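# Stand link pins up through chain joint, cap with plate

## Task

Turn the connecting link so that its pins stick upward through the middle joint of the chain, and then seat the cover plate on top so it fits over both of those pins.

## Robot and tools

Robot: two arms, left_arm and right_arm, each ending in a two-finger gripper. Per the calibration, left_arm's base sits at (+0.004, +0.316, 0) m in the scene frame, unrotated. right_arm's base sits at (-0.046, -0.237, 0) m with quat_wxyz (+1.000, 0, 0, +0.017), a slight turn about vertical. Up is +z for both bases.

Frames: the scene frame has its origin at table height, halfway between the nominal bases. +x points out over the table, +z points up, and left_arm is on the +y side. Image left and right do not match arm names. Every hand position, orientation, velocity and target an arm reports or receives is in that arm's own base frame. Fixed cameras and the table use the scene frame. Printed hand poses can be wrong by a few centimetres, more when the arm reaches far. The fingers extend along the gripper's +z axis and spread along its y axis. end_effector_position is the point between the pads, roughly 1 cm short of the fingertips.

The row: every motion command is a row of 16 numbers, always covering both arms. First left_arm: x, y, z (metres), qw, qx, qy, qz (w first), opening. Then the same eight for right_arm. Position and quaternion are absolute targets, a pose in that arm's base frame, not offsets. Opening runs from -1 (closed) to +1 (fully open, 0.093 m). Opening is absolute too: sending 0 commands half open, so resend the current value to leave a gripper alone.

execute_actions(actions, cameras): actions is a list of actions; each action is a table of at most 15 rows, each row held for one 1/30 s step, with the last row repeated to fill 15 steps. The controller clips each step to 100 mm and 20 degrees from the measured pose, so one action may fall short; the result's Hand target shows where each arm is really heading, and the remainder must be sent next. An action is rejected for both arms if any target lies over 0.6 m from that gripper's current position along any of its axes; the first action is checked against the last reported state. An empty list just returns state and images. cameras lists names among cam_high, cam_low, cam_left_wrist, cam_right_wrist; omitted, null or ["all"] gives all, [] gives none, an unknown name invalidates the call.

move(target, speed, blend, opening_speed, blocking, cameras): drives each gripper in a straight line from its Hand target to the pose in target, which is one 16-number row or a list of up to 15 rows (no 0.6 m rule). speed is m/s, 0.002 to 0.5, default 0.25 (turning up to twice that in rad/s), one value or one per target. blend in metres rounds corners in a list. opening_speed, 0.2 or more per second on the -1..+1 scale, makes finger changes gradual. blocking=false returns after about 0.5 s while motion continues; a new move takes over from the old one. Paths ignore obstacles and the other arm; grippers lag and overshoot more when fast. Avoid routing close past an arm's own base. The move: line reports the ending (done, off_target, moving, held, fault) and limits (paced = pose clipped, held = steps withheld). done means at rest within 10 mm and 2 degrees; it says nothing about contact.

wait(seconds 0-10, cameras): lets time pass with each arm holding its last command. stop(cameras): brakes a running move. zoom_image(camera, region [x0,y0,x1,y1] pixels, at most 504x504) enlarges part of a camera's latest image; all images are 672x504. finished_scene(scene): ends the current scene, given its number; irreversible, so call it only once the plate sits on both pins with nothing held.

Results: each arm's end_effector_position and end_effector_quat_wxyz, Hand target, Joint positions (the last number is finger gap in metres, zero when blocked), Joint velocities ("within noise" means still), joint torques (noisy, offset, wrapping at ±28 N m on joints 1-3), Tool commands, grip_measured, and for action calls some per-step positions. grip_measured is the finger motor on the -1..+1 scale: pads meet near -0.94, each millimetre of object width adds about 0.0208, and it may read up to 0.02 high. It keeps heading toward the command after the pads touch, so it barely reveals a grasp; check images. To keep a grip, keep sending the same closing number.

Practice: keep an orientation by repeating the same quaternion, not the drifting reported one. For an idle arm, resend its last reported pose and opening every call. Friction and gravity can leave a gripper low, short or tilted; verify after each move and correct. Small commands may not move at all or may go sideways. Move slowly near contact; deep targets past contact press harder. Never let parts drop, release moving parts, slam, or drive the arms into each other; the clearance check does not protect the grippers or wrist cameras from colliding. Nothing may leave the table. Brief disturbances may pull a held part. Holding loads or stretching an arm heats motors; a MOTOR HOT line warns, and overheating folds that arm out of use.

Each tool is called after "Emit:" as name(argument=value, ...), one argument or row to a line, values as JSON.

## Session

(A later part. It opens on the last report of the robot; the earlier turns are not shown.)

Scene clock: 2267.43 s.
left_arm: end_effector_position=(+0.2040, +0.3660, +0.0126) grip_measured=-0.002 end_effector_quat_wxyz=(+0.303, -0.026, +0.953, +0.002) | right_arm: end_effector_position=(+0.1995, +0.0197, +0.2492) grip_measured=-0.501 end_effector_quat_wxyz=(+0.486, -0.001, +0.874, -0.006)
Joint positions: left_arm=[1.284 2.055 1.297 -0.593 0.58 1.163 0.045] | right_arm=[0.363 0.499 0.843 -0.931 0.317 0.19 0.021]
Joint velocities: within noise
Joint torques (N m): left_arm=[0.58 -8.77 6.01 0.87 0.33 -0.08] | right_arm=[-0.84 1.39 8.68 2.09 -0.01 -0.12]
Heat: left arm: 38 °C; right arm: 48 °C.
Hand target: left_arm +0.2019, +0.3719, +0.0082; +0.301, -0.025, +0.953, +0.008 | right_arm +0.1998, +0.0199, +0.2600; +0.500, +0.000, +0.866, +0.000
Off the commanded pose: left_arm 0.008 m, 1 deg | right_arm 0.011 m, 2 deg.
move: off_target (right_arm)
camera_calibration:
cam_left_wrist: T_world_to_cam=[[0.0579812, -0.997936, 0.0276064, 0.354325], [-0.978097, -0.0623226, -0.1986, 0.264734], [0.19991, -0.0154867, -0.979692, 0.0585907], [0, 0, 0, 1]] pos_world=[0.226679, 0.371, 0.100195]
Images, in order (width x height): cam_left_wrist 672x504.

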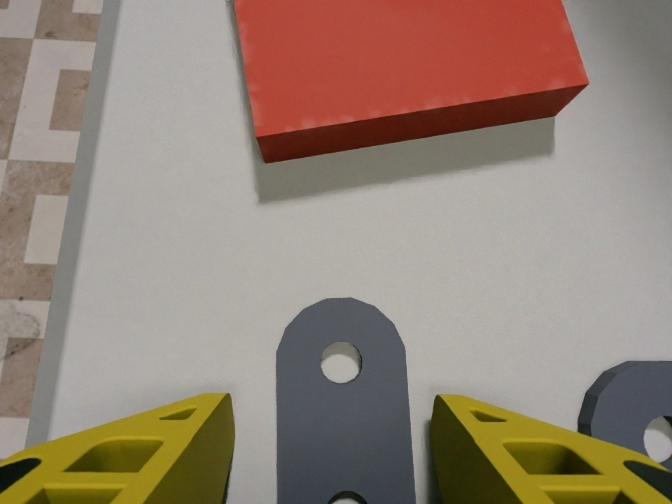

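Emit:
move(
  target=[
    [0.2020, 0.3715, 0.0095, 0.3015, -0.025, 0.9531, 0.008, 0.0, 0.20, 0.02, 0.26, 0.5, 0, 0.866, 0, -0.5],
    [0.2020, 0.3715, 0.0095, 0.3015, -0.025, 0.9531, 0.008, -0.75, 0.20, 0.02, 0.26, 0.5, 0, 0.866, 0, -0.5],
  ],
  speed=[0.03,0.03],
  opening_speed=0.8,
  cameras=["cam_left_wrist"],
)

Scene clock: 2274.67 s.
left_arm: end_effector_position=(+0.2041, +0.3662, +0.0126) grip_measured=-0.463 end_effector_quat_wxyz=(+0.303, -0.026, +0.953, +0.002) | right_arm: end_effector_position=(+0.1995, +0.0197, +0.2492) grip_measured=-0.501 end_effector_quat_wxyz=(+0.486, -0.001, +0.874, -0.006)
Joint positions: left_arm=[1.284 2.055 1.297 -0.592 0.58 1.163 0.023] | right_arm=[0.363 0.499 0.843 -0.931 0.317 0.19 0.021]
Joint velocities: within noise
Joint torques (N m): left_arm=[0.54 -9.2 6.01 0.81 0.34 -0.09] | right_arm=[-1.03 1.58 8.7 2.19 0 -0.08]
Heat: left arm: 38 °C; right arm: 48 °C.
Hand target: left_arm +0.2019, +0.3714, +0.0096; +0.301, -0.025, +0.953, +0.008 | right_arm +0.1998, +0.0199, +0.2600; +0.500, +0.000, +0.866, +0.000
Off the commanded pose: left_arm 0.007 m, 1 deg | right_arm 0.011 m, 2 deg.
move: off_target (right_arm)
camera_calibration:
cam_left_wrist: T_world_to_cam=[[0.0579754, -0.997956, 0.0268886, 0.354492], [-0.978054, -0.0621771, -0.198856, 0.264736], [0.200122, -0.0147697, -0.97966, 0.058313], [0, 0, 0, 1]] pos_world=[0.226705, 0.37109, 0.10024]
Images, in order (width x height): cam_left_wrist 672x504.

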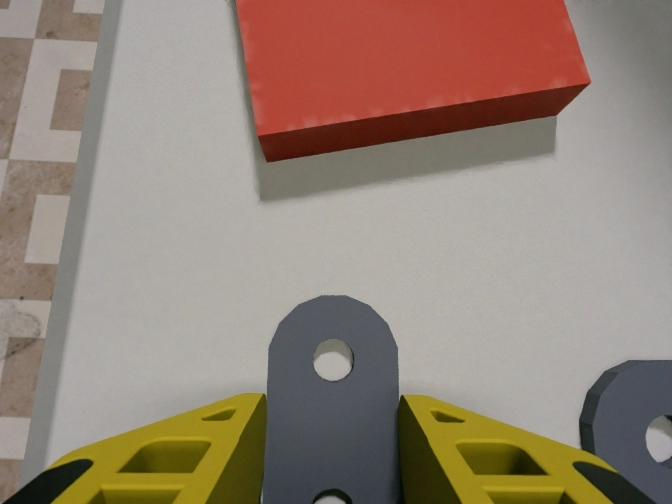

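Emit:
move(
  target=[
    [0.2000, 0.3650, 0.05, 0.3015, -0.025, 0.9531, 0.008, -0.75, 0.20, 0.02, 0.26, 0.5, 0, 0.866, 0, -0.5],
    [0.22, 0.30, 0.12, 0.3007, 0, 0.9537, 0, -0.75, 0.20, 0.02, 0.26, 0.5, 0, 0.866, 0, -0.5],
    [0.27, 0.10, 0.14, 0.2904, 0.2468, 0.9212, -0.0778, -0.75, 0.20, 0.02, 0.26, 0.5, 0, 0.866, 0, -0.5],
    [0.23, -0.15, 0.14, 0.2536, 0.5124, 0.8043, -0.1616, -0.75, 0.20, 0.02, 0.26, 0.5, 0, 0.866, 0, -0.5],
    [0.138, -0.266, 0.125, 0.2108, 0.6803, 0.6684, -0.2145, -0.75, 0.20, 0.02, 0.26, 0.5, 0, 0.866, 0, -0.5],
  ],
  speed=[0.05,0.15,0.2,0.2,0.15],
  blend=[0.01,0.03,0.04,0.04,0],
)

Scene clock: 2302.57 s.
left_arm: end_effector_position=(+0.1328, -0.2593, +0.1205) grip_measured=-0.463 end_effector_quat_wxyz=(+0.197, +0.682, +0.670, -0.217) | right_arm: end_effector_position=(+0.1995, +0.0197, +0.2492) grip_measured=-0.501 end_effector_quat_wxyz=(+0.486, -0.001, +0.874, -0.006)
Joint positions: left_arm=[-0.874 1.234 0.849 -0.727 0.393 0.621 0.023] | right_arm=[0.363 0.499 0.843 -0.931 0.317 0.19 0.021]
Joint velocities: within noise
Joint torques (N m): left_arm=[-0.84 -3.26 7.3 1.37 0.16 -0.3] | right_arm=[-0.94 1.48 8.68 2.11 -0.02 -0.07]
Heat: left arm: 40 °C; right arm: 48 °C.
Hand target: left_arm +0.1379, -0.2657, +0.1252; +0.211, +0.680, +0.668, -0.215 | right_arm +0.1998, +0.0199, +0.2599; +0.500, +0.000, +0.866, +0.000
Off the commanded pose: left_arm 0.010 m, 2 deg | right_arm 0.011 m, 2 deg.
move: off_target (right_arm)
camera_calibration:
cam_left_wrist: T_world_to_cam=[[-0.99918, 0.0167334, 0.0368802, 0.133879], [0.00990563, 0.983966, -0.178079, 0.315118], [-0.0392687, -0.177567, -0.983325, 0.159005], [0, 0, 0, 1]] pos_world=[0.136892, -0.284072, 0.207532]
cam_right_wrist: T_world_to_cam=[[-0.0179471, -0.999692, 0.0171643, 0.0190473], [-0.84383, 0.00593621, -0.536577, 0.339197], [0.53631, -0.0241137, -0.843676, 0.185091], [0, 0, 0, 1]] pos_world=[0.187301, 0.0214911, 0.337835]

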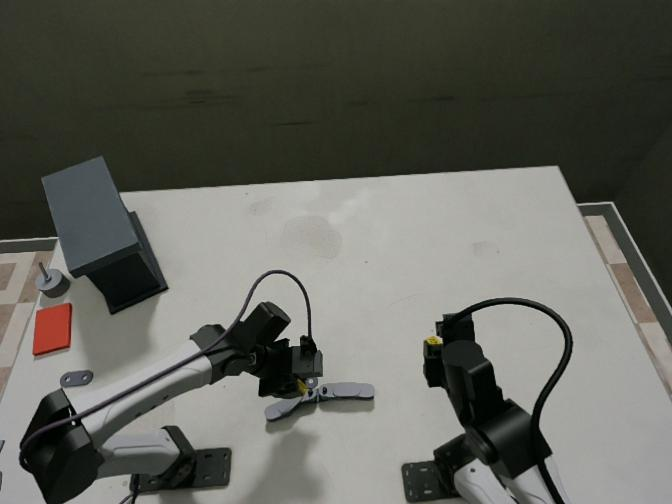

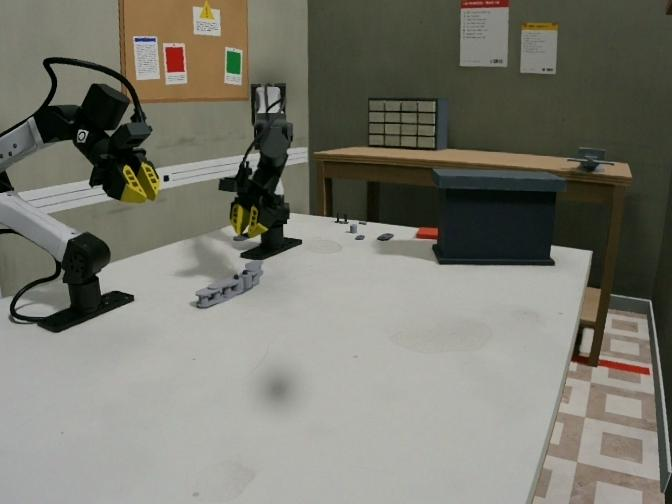

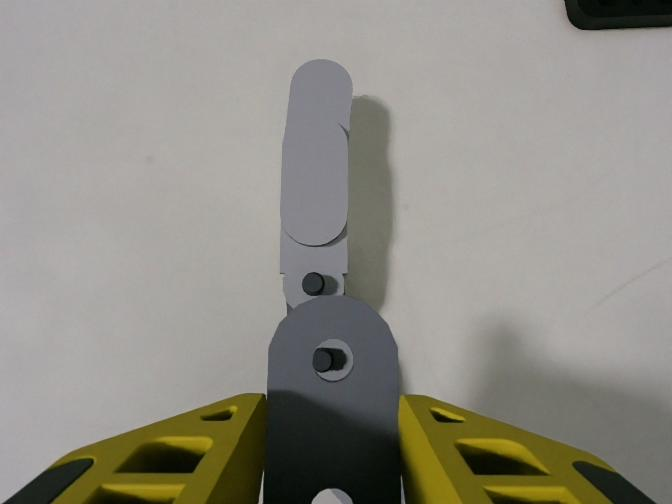

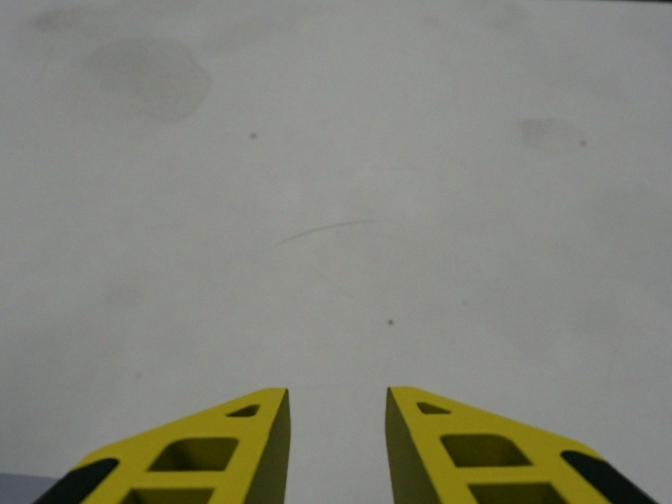

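Emit:
zoom_image(
  camera="cam_left_wrist",
  region=[270, 255, 390, 395],
)

Scaled by 3.600 from the camera's 672x504 image, which has a finer 960x720 frame.

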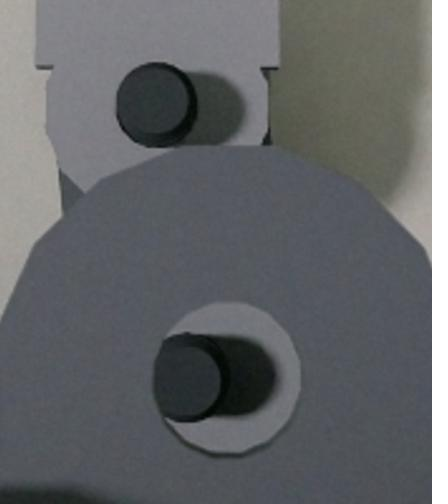

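Emit:
move(
  target=[
    [0.143, -0.2865, 0.088, 0.2344, 0.6376, 0.705, -0.205, -0.75, 0.20, 0.02, 0.26, 0.5, 0, 0.866, 0, -0.5],
  ],
  speed=0.08,
  cameras=["cam_left_wrist"],
)

Emit:
zoom_image(
  camera="cam_left_wrist",
  region=[270, 255, 390, 395],
)

Scene clock: 2375.07 s.
left_arm: end_effector_position=(+0.1415, -0.2834, +0.0901) grip_measured=-0.463 end_effector_quat_wxyz=(+0.229, +0.639, +0.704, -0.207) | right_arm: end_effector_position=(+0.1995, +0.0198, +0.2492) grip_measured=-0.501 end_effector_quat_wxyz=(+0.486, -0.001, +0.874, -0.006)
Joint positions: left_arm=[-0.952 1.295 0.738 -0.452 0.297 0.437 0.023] | right_arm=[0.363 0.499 0.843 -0.931 0.316 0.19 0.021]
Joint velocities: within noise
Joint torques (N m): left_arm=[-0.98 -3.69 5.64 1.59 0.09 -0.28] | right_arm=[-1.05 1.37 8.8 2.12 0.05 -0.06]
Heat: left arm: 41 °C; right arm: 49 °C.
Hand target: left_arm +0.1429, -0.2865, +0.0881; +0.234, +0.638, +0.705, -0.205 | right_arm +0.1998, +0.0199, +0.2599; +0.500, +0.000, +0.866, +0.000
Off the commanded pose: left_arm 0.004 m, 1 deg | right_arm 0.011 m, 2 deg.
move: off_target (right_arm)
camera_calibration:
cam_left_wrist: T_world_to_cam=[[-0.994593, -0.102755, 0.0150467, 0.111473], [-0.103612, 0.971995, -0.210927, 0.349028], [0.00704854, -0.211345, -0.977386, 0.108512], [0, 0, 0, 1]] pos_world=[0.146269, -0.304866, 0.178001]
Images, in order (width x height): cam_left_wrist 672x504.

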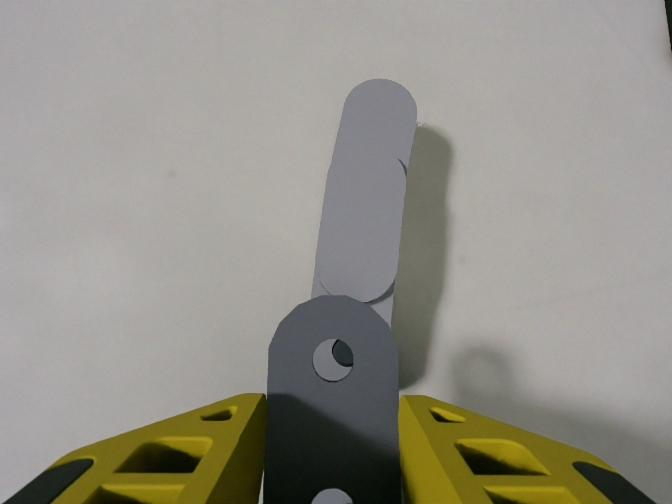

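Scaled by 3.600 from the camera's 672x504 image, which has a finer 960x720 frame.

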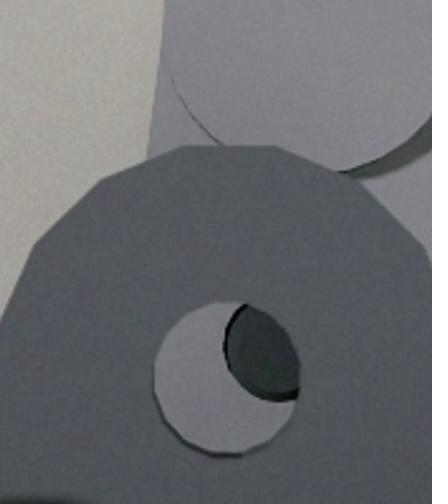

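Emit:
move(
  target=[
    [0.1375, -0.2885, 0.064, 0.2254, 0.6386, 0.7075, -0.2055, -0.75, 0.20, 0.02, 0.26, 0.5, 0, 0.866, 0, -0.5],
  ],
  speed=0.06,
  cameras=["cam_left_wrist"],
)

Emit:
zoom_image(
  camera="cam_left_wrist",
  region=[270, 255, 390, 395],
)

Emit:
zoom_image(
  camera="cam_left_wrist",
  region=[270, 400, 390, 504],
)

Scene clock: 2396.77 s.
left_arm: end_effector_position=(+0.1361, -0.2856, +0.0657) grip_measured=-0.463 end_effector_quat_wxyz=(+0.219, +0.640, +0.706, -0.208) | right_arm: end_effector_position=(+0.1995, +0.0198, +0.2493) grip_measured=-0.501 end_effector_quat_wxyz=(+0.486, -0.001, +0.874, -0.006)
Joint positions: left_arm=[-0.973 1.342 0.677 -0.357 0.291 0.417 0.023] | right_arm=[0.363 0.499 0.843 -0.931 0.316 0.19 0.021]
Joint velocities: within noise
Joint torques (N m): left_arm=[-0.95 -3.99 5.52 1.6 0.05 -0.29] | right_arm=[-0.83 1.39 8.62 2.2 -0.01 -0.07]
Heat: left arm: 40 °C; right arm: 49 °C.
Hand target: left_arm +0.1374, -0.2885, +0.0642; +0.225, +0.638, +0.707, -0.206 | right_arm +0.1998, +0.0200, +0.2600; +0.500, +0.000, +0.866, +0.000
Off the commanded pose: left_arm 0.004 m, 1 deg | right_arm 0.011 m, 2 deg.
move: off_target (right_arm)
camera_calibration:
cam_left_wrist: T_world_to_cam=[[-0.994499, -0.100931, 0.028016, 0.105939], [-0.10448, 0.97489, -0.196658, 0.345451], [-0.00746369, -0.198503, -0.980072, 0.0901341], [0, 0, 0, 1]] pos_world=[0.142122, -0.308192, 0.153306]
Images, in order (width x height): cam_left_wrist 672x504.

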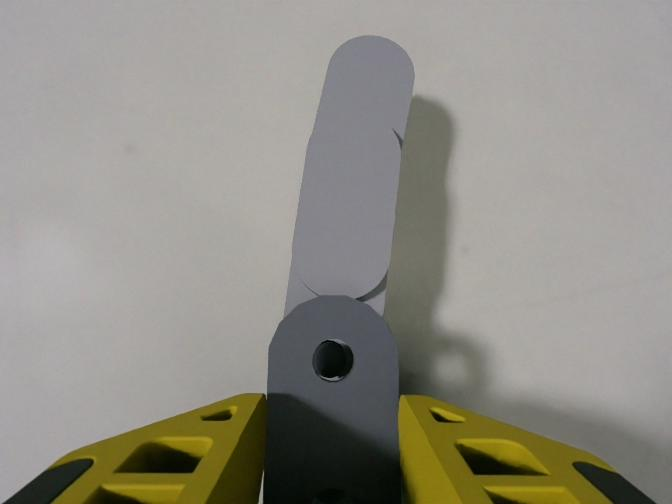

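Scaled by 3.600 from the camera's 672x504 image, which has a finer 960x720 frame.

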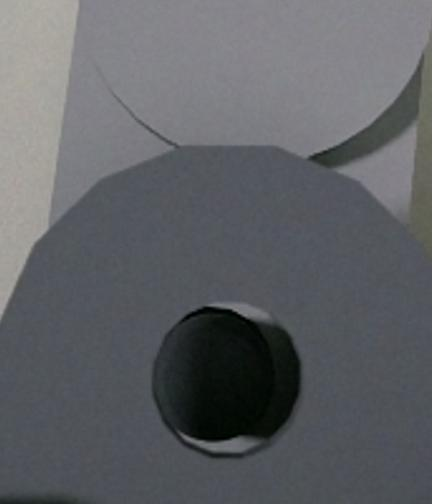

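Scaled by 4.200 from the camera's 672x504 image, which has a finer 960x720 frame.

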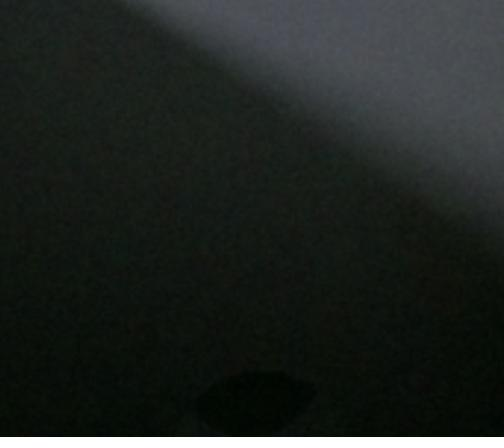

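Emit:
move(
  target=[
    [0.1380, -0.2881, 0.0560, 0.2265, 0.6350, 0.7108, -0.2043, -0.75, 0.20, 0.02, 0.26, 0.5, 0, 0.866, 0, -0.5],
  ],
  speed=0.03,
  cameras=["cam_left_wrist","cam_low"],
)

Emit:
zoom_image(
  camera="cam_left_wrist",
  region=[270, 295, 390, 395],
)

Emit:
zoom_image(
  camera="cam_low",
  region=[190, 220, 290, 320],
)

Scene clock: 2433.60 s.
left_arm: end_effector_position=(+0.1371, -0.2853, +0.0581) grip_measured=-0.463 end_effector_quat_wxyz=(+0.221, +0.636, +0.710, -0.206) | right_arm: end_effector_position=(+0.1995, +0.0198, +0.2493) grip_measured=-0.501 end_effector_quat_wxyz=(+0.486, -0.001, +0.874, -0.006)
Joint positions: left_arm=[-0.973 1.356 0.653 -0.315 0.285 0.407 0.023] | right_arm=[0.363 0.499 0.843 -0.931 0.316 0.19 0.021]
Joint velocities: within noise
Joint torques (N m): left_arm=[-1.07 -3.96 5.37 1.58 0.06 -0.31] | right_arm=[-1.11 1.47 8.7 2.11 0.04 -0.06]
Heat: left arm: 39 °C; right arm: 49 °C.
Hand target: left_arm +0.1379, -0.2880, +0.0561; +0.226, +0.635, +0.710, -0.204 | right_arm +0.1998, +0.0200, +0.2600; +0.500, +0.000, +0.866, +0.000
Off the commanded pose: left_arm 0.004 m, 1 deg | right_arm 0.011 m, 2 deg.
move: off_target (right_arm)
camera_calibration:
cam_left_wrist: T_world_to_cam=[[-0.993316, -0.112141, 0.0273417, 0.103851], [-0.115339, 0.97351, -0.19742, 0.344903], [-0.00447847, -0.199254, -0.979938, 0.0820508], [0, 0, 0, 1]] pos_world=[0.143305, -0.307771, 0.145656]
Images, in order (width x height): cam_low 672x504, cam_left_wrist 672x504.

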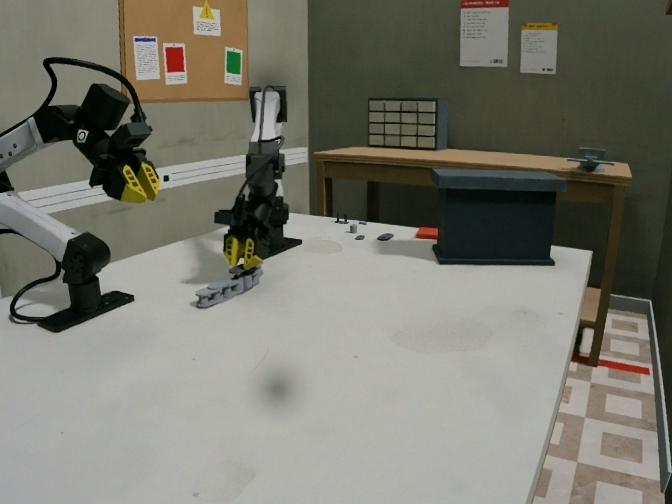

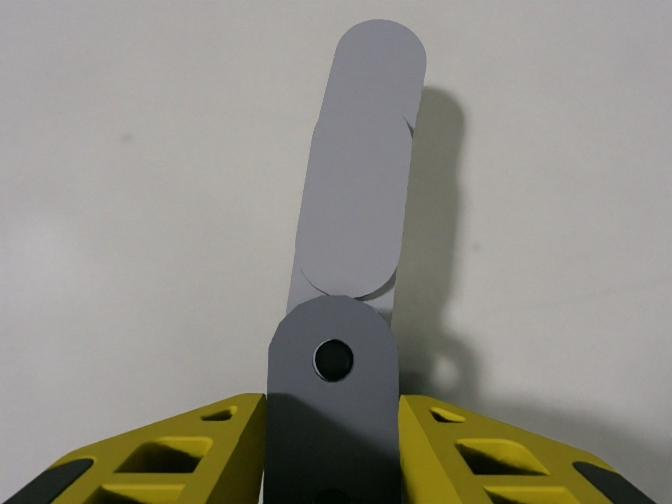

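Scaled by 4.200 from the camera's 672x504 image, which has a finer 960x720 frame.

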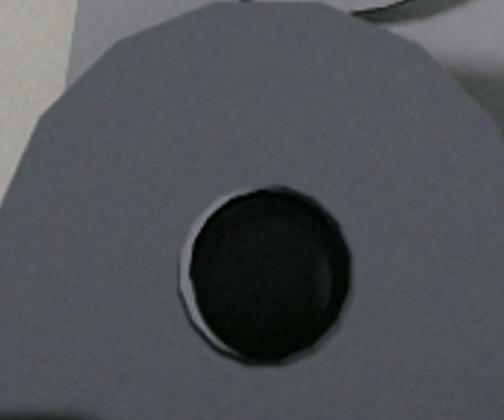

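Scaled by 5.040 from the camera's 672x504 image, which has a finer 960x720 frame.

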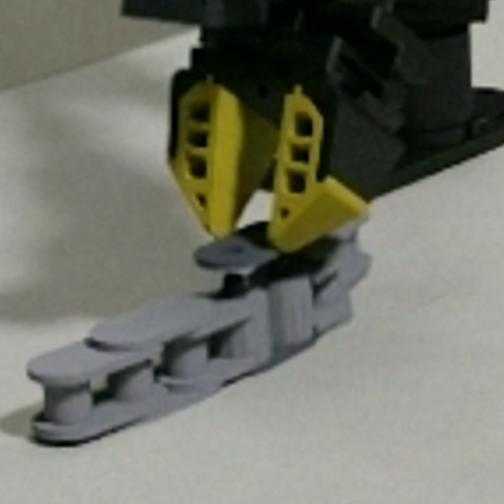

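Emit:
move(
  target=[
    [0.1378, -0.2878, 0.0520, 0.2260, 0.6350, 0.7108, -0.2043, -0.75, 0.20, 0.02, 0.26, 0.5, 0, 0.866, 0, -0.5],
  ],
  speed=0.03,
  cameras=["cam_left_wrist","cam_low"],
)

Emit:
zoom_image(
  camera="cam_left_wrist",
  region=[270, 295, 390, 395],
)

Emit:
zoom_image(
  camera="cam_low",
  region=[210, 240, 270, 300],
)

Scene clock: 2446.27 s.
left_arm: end_effector_position=(+0.1370, -0.2850, +0.0540) grip_measured=-0.463 end_effector_quat_wxyz=(+0.221, +0.636, +0.710, -0.206) | right_arm: end_effector_position=(+0.1995, +0.0198, +0.2493) grip_measured=-0.501 end_effector_quat_wxyz=(+0.486, -0.001, +0.874, -0.006)
Joint positions: left_arm=[-0.973 1.365 0.642 -0.297 0.284 0.407 0.023] | right_arm=[0.363 0.499 0.843 -0.931 0.316 0.19 0.021]
Joint velocities: within noise
Joint torques (N m): left_arm=[-1.06 -4.01 5.35 1.55 0.06 -0.28] | right_arm=[-0.88 1.36 8.65 2.17 0.01 -0.09]
Heat: left arm: 39 °C; right arm: 49 °C.
Hand target: left_arm +0.1377, -0.2878, +0.0522; +0.226, +0.635, +0.710, -0.204 | right_arm +0.1998, +0.0200, +0.2600; +0.500, +0.000, +0.866, +0.000
Off the commanded pose: left_arm 0.004 m, 1 deg | right_arm 0.011 m, 2 deg.
move: off_target (right_arm)
camera_calibration:
cam_left_wrist: T_world_to_cam=[[-0.993242, -0.11268, 0.0278074, 0.103692], [-0.115954, 0.973669, -0.196271, 0.343888], [-0.0049594, -0.198169, -0.980155, 0.0785112], [0, 0, 0, 1]] pos_world=[0.143256, -0.307591, 0.141565]
Images, in order (width x height): cam_low 672x504, cam_left_wrist 672x504.

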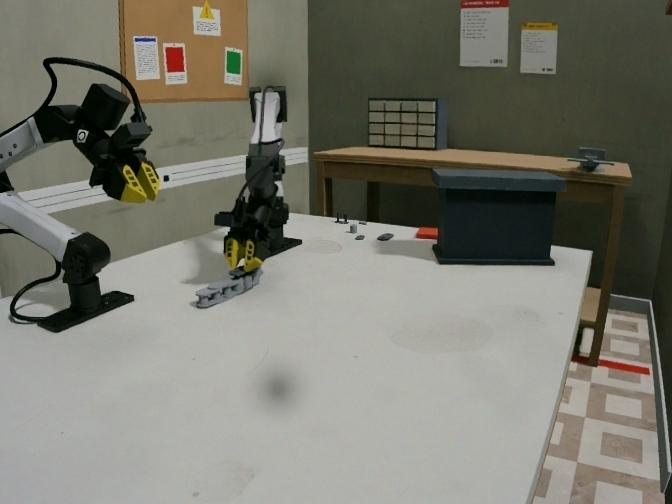

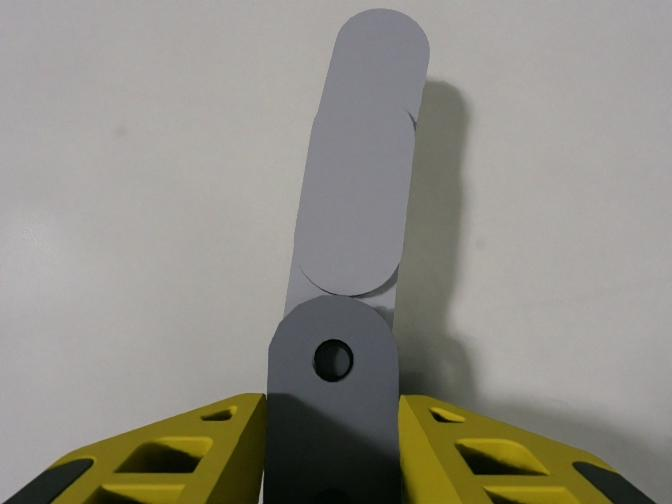

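Scaled by 4.200 from the camera's 672x504 image, which has a finer 960x720 frame.

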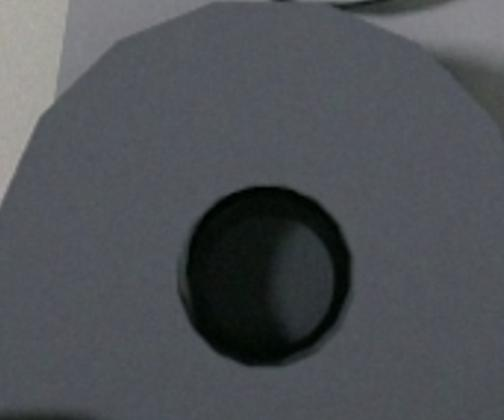

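Scaled by 8.400 from the camera's 672x504 image, which has a finer 960x720 frame.

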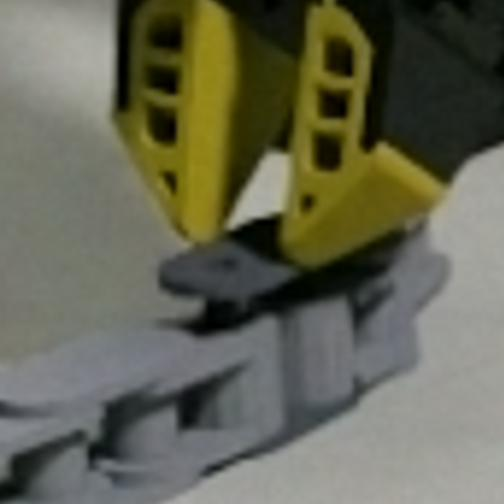

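Emit:
move(
  target=[
    [0.1378, -0.2878, 0.0480, 0.2260, 0.6350, 0.7108, -0.2043, -0.75, 0.20, 0.02, 0.26, 0.5, 0, 0.866, 0, -0.5],
  ],
  speed=0.03,
  cameras=["cam_left_wrist","cam_low"],
)

Emit:
zoom_image(
  camera="cam_left_wrist",
  region=[270, 295, 390, 395],
)

Emit:
zoom_image(
  camera="cam_low",
  region=[210, 240, 270, 300],
)

Scene clock: 2452.77 s.
left_arm: end_effector_position=(+0.1367, -0.2846, +0.0495) grip_measured=-0.463 end_effector_quat_wxyz=(+0.219, +0.636, +0.711, -0.206) | right_arm: end_effector_position=(+0.1995, +0.0198, +0.2493) grip_measured=-0.501 end_effector_quat_wxyz=(+0.486, -0.001, +0.874, -0.006)
Joint positions: left_arm=[-0.973 1.374 0.631 -0.28 0.284 0.407 0.023] | right_arm=[0.363 0.499 0.843 -0.931 0.316 0.19 0.021]
Joint velocities: within noise
Joint torques (N m): left_arm=[-1.06 -4.05 5.29 1.63 0.07 -0.29] | right_arm=[-0.99 1.68 8.62 2.15 0.06 -0.05]
Heat: left arm: 39 °C; right arm: 49 °C.
Hand target: left_arm +0.1377, -0.2878, +0.0481; +0.226, +0.635, +0.710, -0.204 | right_arm +0.1998, +0.0200, +0.2600; +0.500, +0.000, +0.866, +0.000
Off the commanded pose: left_arm 0.004 m, 1 deg | right_arm 0.011 m, 2 deg.
move: off_target (right_arm)
camera_calibration:
cam_left_wrist: T_world_to_cam=[[-0.993187, -0.112761, 0.029407, 0.103434], [-0.116331, 0.974222, -0.193283, 0.342562], [-0.00685416, -0.195387, -0.980702, 0.0752961], [0, 0, 0, 1]] pos_world=[0.143096, -0.307356, 0.137013]
Images, in order (width x height): cam_low 672x504, cam_left_wrist 672x504.

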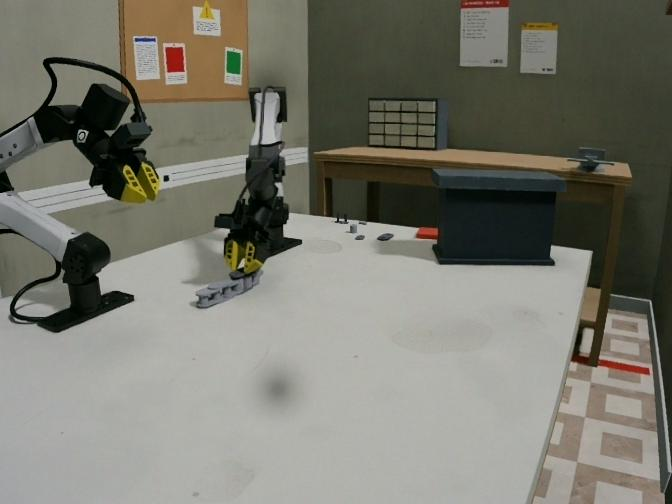

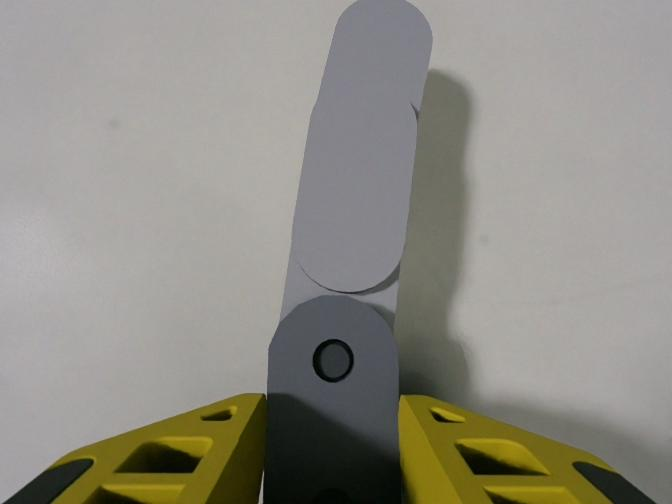

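Scaled by 4.200 from the camera's 672x504 image, which has a finer 960x720 frame.

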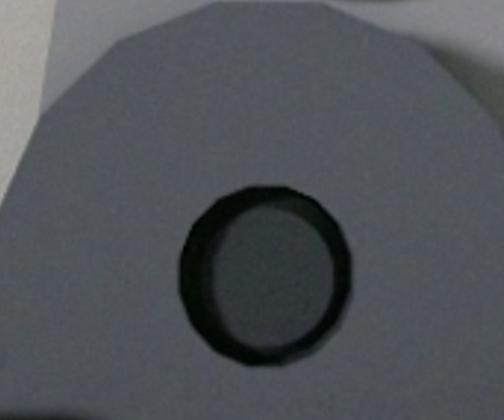

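Scaled by 8.400 from the camera's 672x504 image, which has a finer 960x720 frame.

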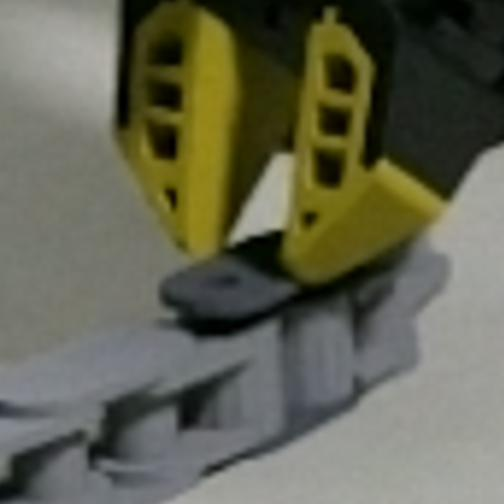

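Emit:
move(
  target=[
    [0.1379, -0.2880, 0.0435, 0.2260, 0.6350, 0.7108, -0.2043, -0.75, 0.20, 0.02, 0.26, 0.5, 0, 0.866, 0, -0.5],
  ],
  speed=0.03,
  cameras=["cam_left_wrist","cam_low"],
)

Emit:
zoom_image(
  camera="cam_left_wrist",
  region=[270, 295, 390, 395],
)

Emit:
zoom_image(
  camera="cam_low",
  region=[210, 240, 270, 300],
)

Scene clock: 2460.10 s.
left_arm: end_effector_position=(+0.1370, -0.2851, +0.0489) grip_measured=-0.463 end_effector_quat_wxyz=(+0.222, +0.636, +0.710, -0.207) | right_arm: end_effector_position=(+0.1995, +0.0198, +0.2493) grip_measured=-0.501 end_effector_quat_wxyz=(+0.486, -0.001, +0.874, -0.006)
Joint positions: left_arm=[-0.973 1.374 0.624 -0.265 0.284 0.407 0.023] | right_arm=[0.363 0.499 0.843 -0.931 0.316 0.19 0.021]
Joint velocities: within noise
Joint torques (N m): left_arm=[-1.05 -2.88 4.94 1.69 0.06 -0.27] | right_arm=[-0.91 1.46 8.57 2.16 0.04 -0.06]
Heat: left arm: 39 °C; right arm: 49 °C.
Hand target: left_arm +0.1377, -0.2877, +0.0437; +0.225, +0.635, +0.710, -0.204 | right_arm +0.1998, +0.0199, +0.2600; +0.500, +0.000, +0.866, +0.000
Off the commanded pose: left_arm 0.006 m, 1 deg | right_arm 0.011 m, 2 deg.
move: off_target (right_arm)
camera_calibration:
cam_left_wrist: T_world_to_cam=[[-0.993265, -0.112895, 0.0260725, 0.103889], [-0.115833, 0.972942, -0.199915, 0.342887], [-0.00279755, -0.201588, -0.979466, 0.0721668], [0, 0, 0, 1]] pos_world=[0.143109, -0.307333, 0.136525]
Images, in order (width x height): cam_low 672x504, cam_left_wrist 672x504.

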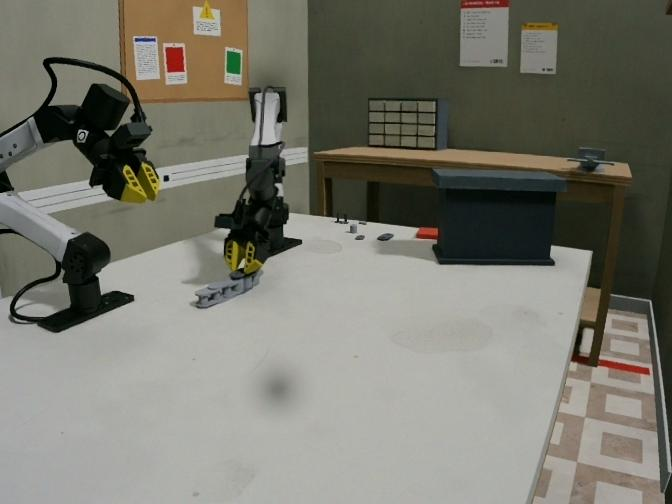

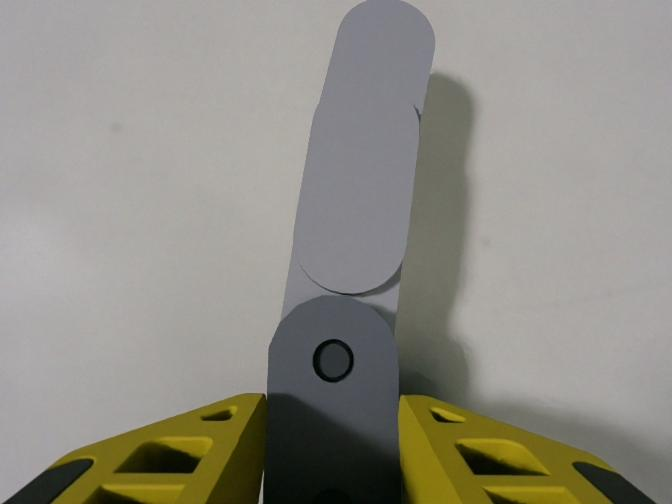

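Scaled by 4.200 from the camera's 672x504 image, which has a finer 960x720 frame.

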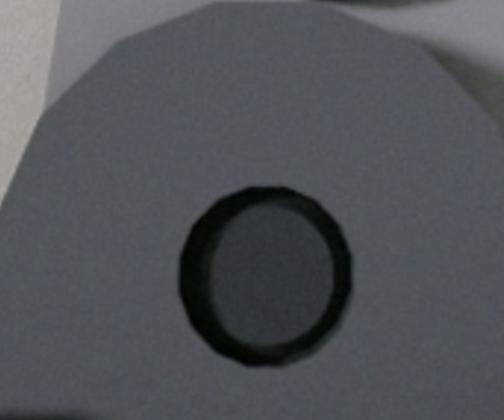

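Scaled by 8.400 from the camera's 672x504 image, which has a finer 960x720 frame.

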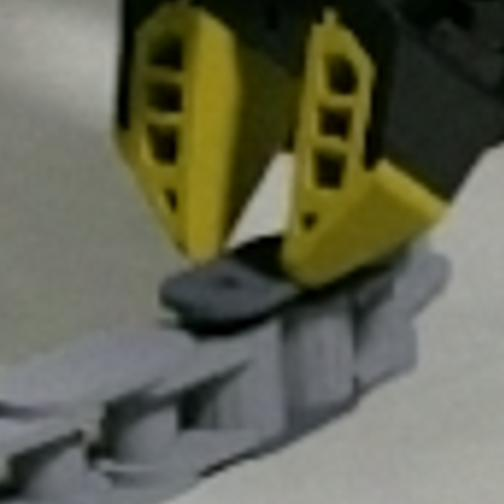

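Emit:
move(
  target=[
    [0.1377, -0.2875, 0.0390, 0.2240, 0.6355, 0.7110, -0.2050, -0.75, 0.20, 0.02, 0.26, 0.5, 0, 0.866, 0, -0.5],
  ],
  speed=0.03,
  cameras=["cam_left_wrist","cam_low"],
)

Emit:
zoom_image(
  camera="cam_left_wrist",
  region=[270, 295, 390, 395],
)

Emit:
zoom_image(
  camera="cam_low",
  region=[210, 240, 270, 300],
)

Scene clock: 2490.73 s.
left_arm: end_effector_position=(+0.1371, -0.2851, +0.0417) grip_measured=-0.463 end_effector_quat_wxyz=(+0.219, +0.636, +0.711, -0.206) | right_arm: end_effector_position=(+0.1995, +0.0198, +0.2493) grip_measured=-0.501 end_effector_quat_wxyz=(+0.486, -0.001, +0.874, -0.006)
Joint positions: left_arm=[-0.973 1.397 0.612 -0.238 0.284 0.407 0.023] | right_arm=[0.363 0.499 0.843 -0.931 0.316 0.19 0.021]
Joint velocities: within noise
Joint torques (N m): left_arm=[-0.83 -3.89 5.07 1.62 0.1 -0.25] | right_arm=[-0.87 1.52 8.55 2.12 0 -0.12]
Heat: left arm: 38 °C; right arm: 50 °C.
Hand target: left_arm +0.1376, -0.2874, +0.0390; +0.224, +0.635, +0.710, -0.205 | right_arm +0.1998, +0.0199, +0.2600; +0.500, +0.000, +0.866, +0.000
Off the commanded pose: left_arm 0.004 m, 1 deg | right_arm 0.011 m, 2 deg.
move: off_target (right_arm)
camera_calibration:
cam_left_wrist: T_world_to_cam=[[-0.993143, -0.113255, 0.0289823, 0.103918], [-0.116736, 0.974072, -0.193794, 0.341666], [-0.00628268, -0.195848, -0.980614, 0.0672877], [0, 0, 0, 1]] pos_world=[0.143513, -0.30786, 0.129184]
Images, in order (width x height): cam_low 672x504, cam_left_wrist 672x504.

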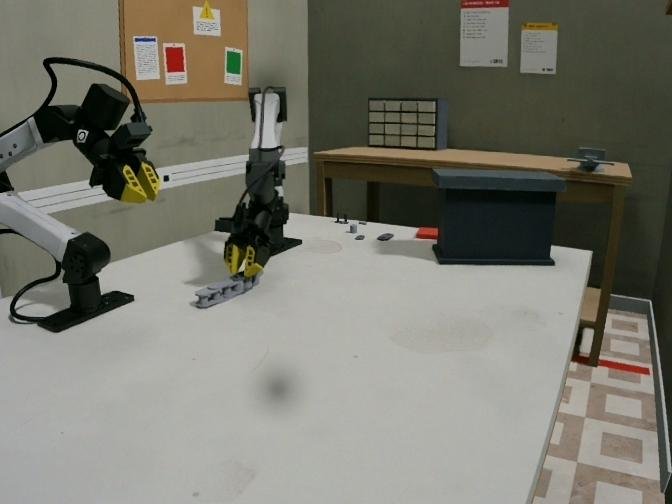

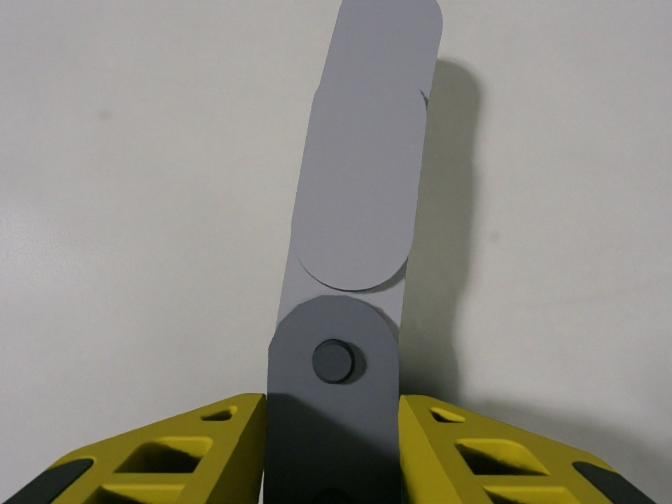

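Scaled by 4.200 from the camera's 672x504 image, which has a finer 960x720 frame.

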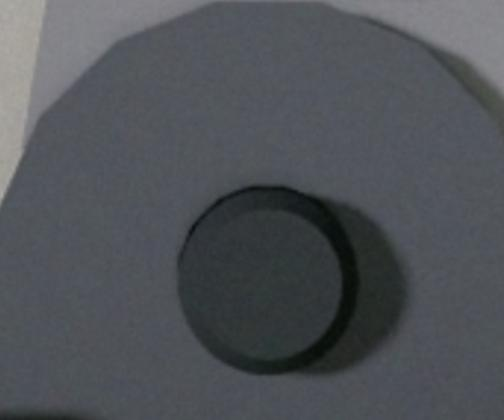

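Scaled by 8.400 from the camera's 672x504 image, which has a finer 960x720 frame.

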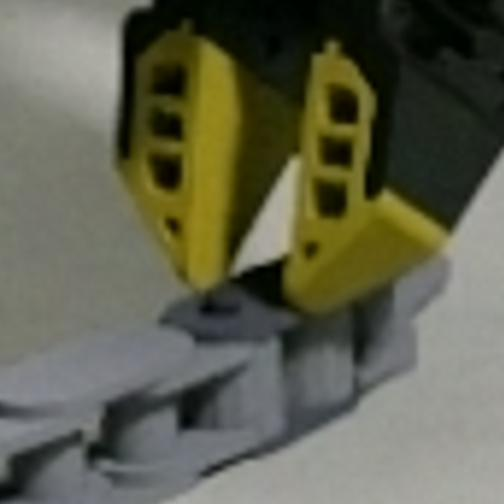

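Emit:
move(
  target=[
    [0.1377, -0.2875, 0.0360, 0.2240, 0.6355, 0.7110, -0.2050, -0.75, 0.20, 0.02, 0.26, 0.5, 0, 0.866, 0, -0.5],
  ],
  speed=0.03,
  cameras=["cam_left_wrist","cam_low"],
)

Emit:
zoom_image(
  camera="cam_low",
  region=[210, 240, 270, 300],
)

Scene clock: 2496.80 s.
left_arm: end_effector_position=(+0.1374, -0.2856, +0.0415) grip_measured=-0.463 end_effector_quat_wxyz=(+0.222, +0.636, +0.710, -0.206) | right_arm: end_effector_position=(+0.1995, +0.0198, +0.2493) grip_measured=-0.501 end_effector_quat_wxyz=(+0.486, -0.001, +0.874, -0.006)
Joint positions: left_arm=[-0.973 1.397 0.608 -0.228 0.284 0.407 0.023] | right_arm=[0.363 0.499 0.843 -0.931 0.316 0.19 0.021]
Joint velocities: within noise
Joint torques (N m): left_arm=[-0.83 -3.12 4.78 1.65 0.1 -0.25] | right_arm=[-0.99 1.44 8.69 2.14 0.03 -0.09]
Heat: left arm: 38 °C; right arm: 50 °C.
Hand target: left_arm +0.1376, -0.2873, +0.0362; +0.224, +0.635, +0.710, -0.205 | right_arm +0.1998, +0.0199, +0.2600; +0.500, +0.000, +0.866, +0.000
Off the commanded pose: left_arm 0.006 m, 0 deg | right_arm 0.011 m, 2 deg.
move: off_target (right_arm)
camera_calibration:
cam_left_wrist: T_world_to_cam=[[-0.993227, -0.113133, 0.0264962, 0.104339], [-0.116146, 0.973207, -0.198441, 0.341997], [-0.00333601, -0.200175, -0.979755, 0.0653608], [0, 0, 0, 1]] pos_world=[0.143572, -0.307946, 0.129139]
Images, in order (width x height): cam_low 672x504, cam_left_wrist 672x504.

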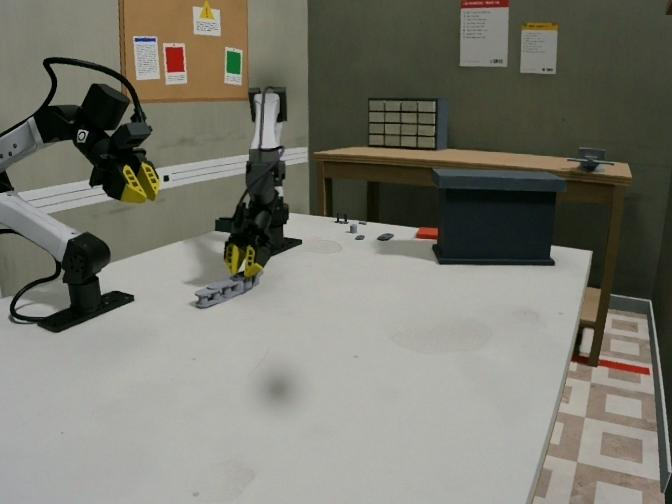

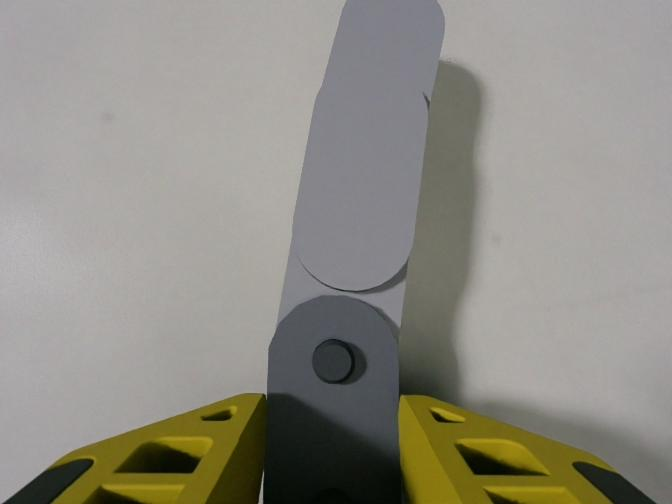

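Scaled by 8.400 from the camera's 672x504 image, which has a finer 960x720 frame.

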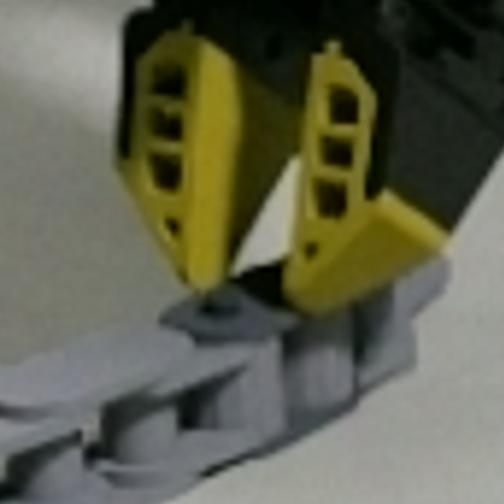

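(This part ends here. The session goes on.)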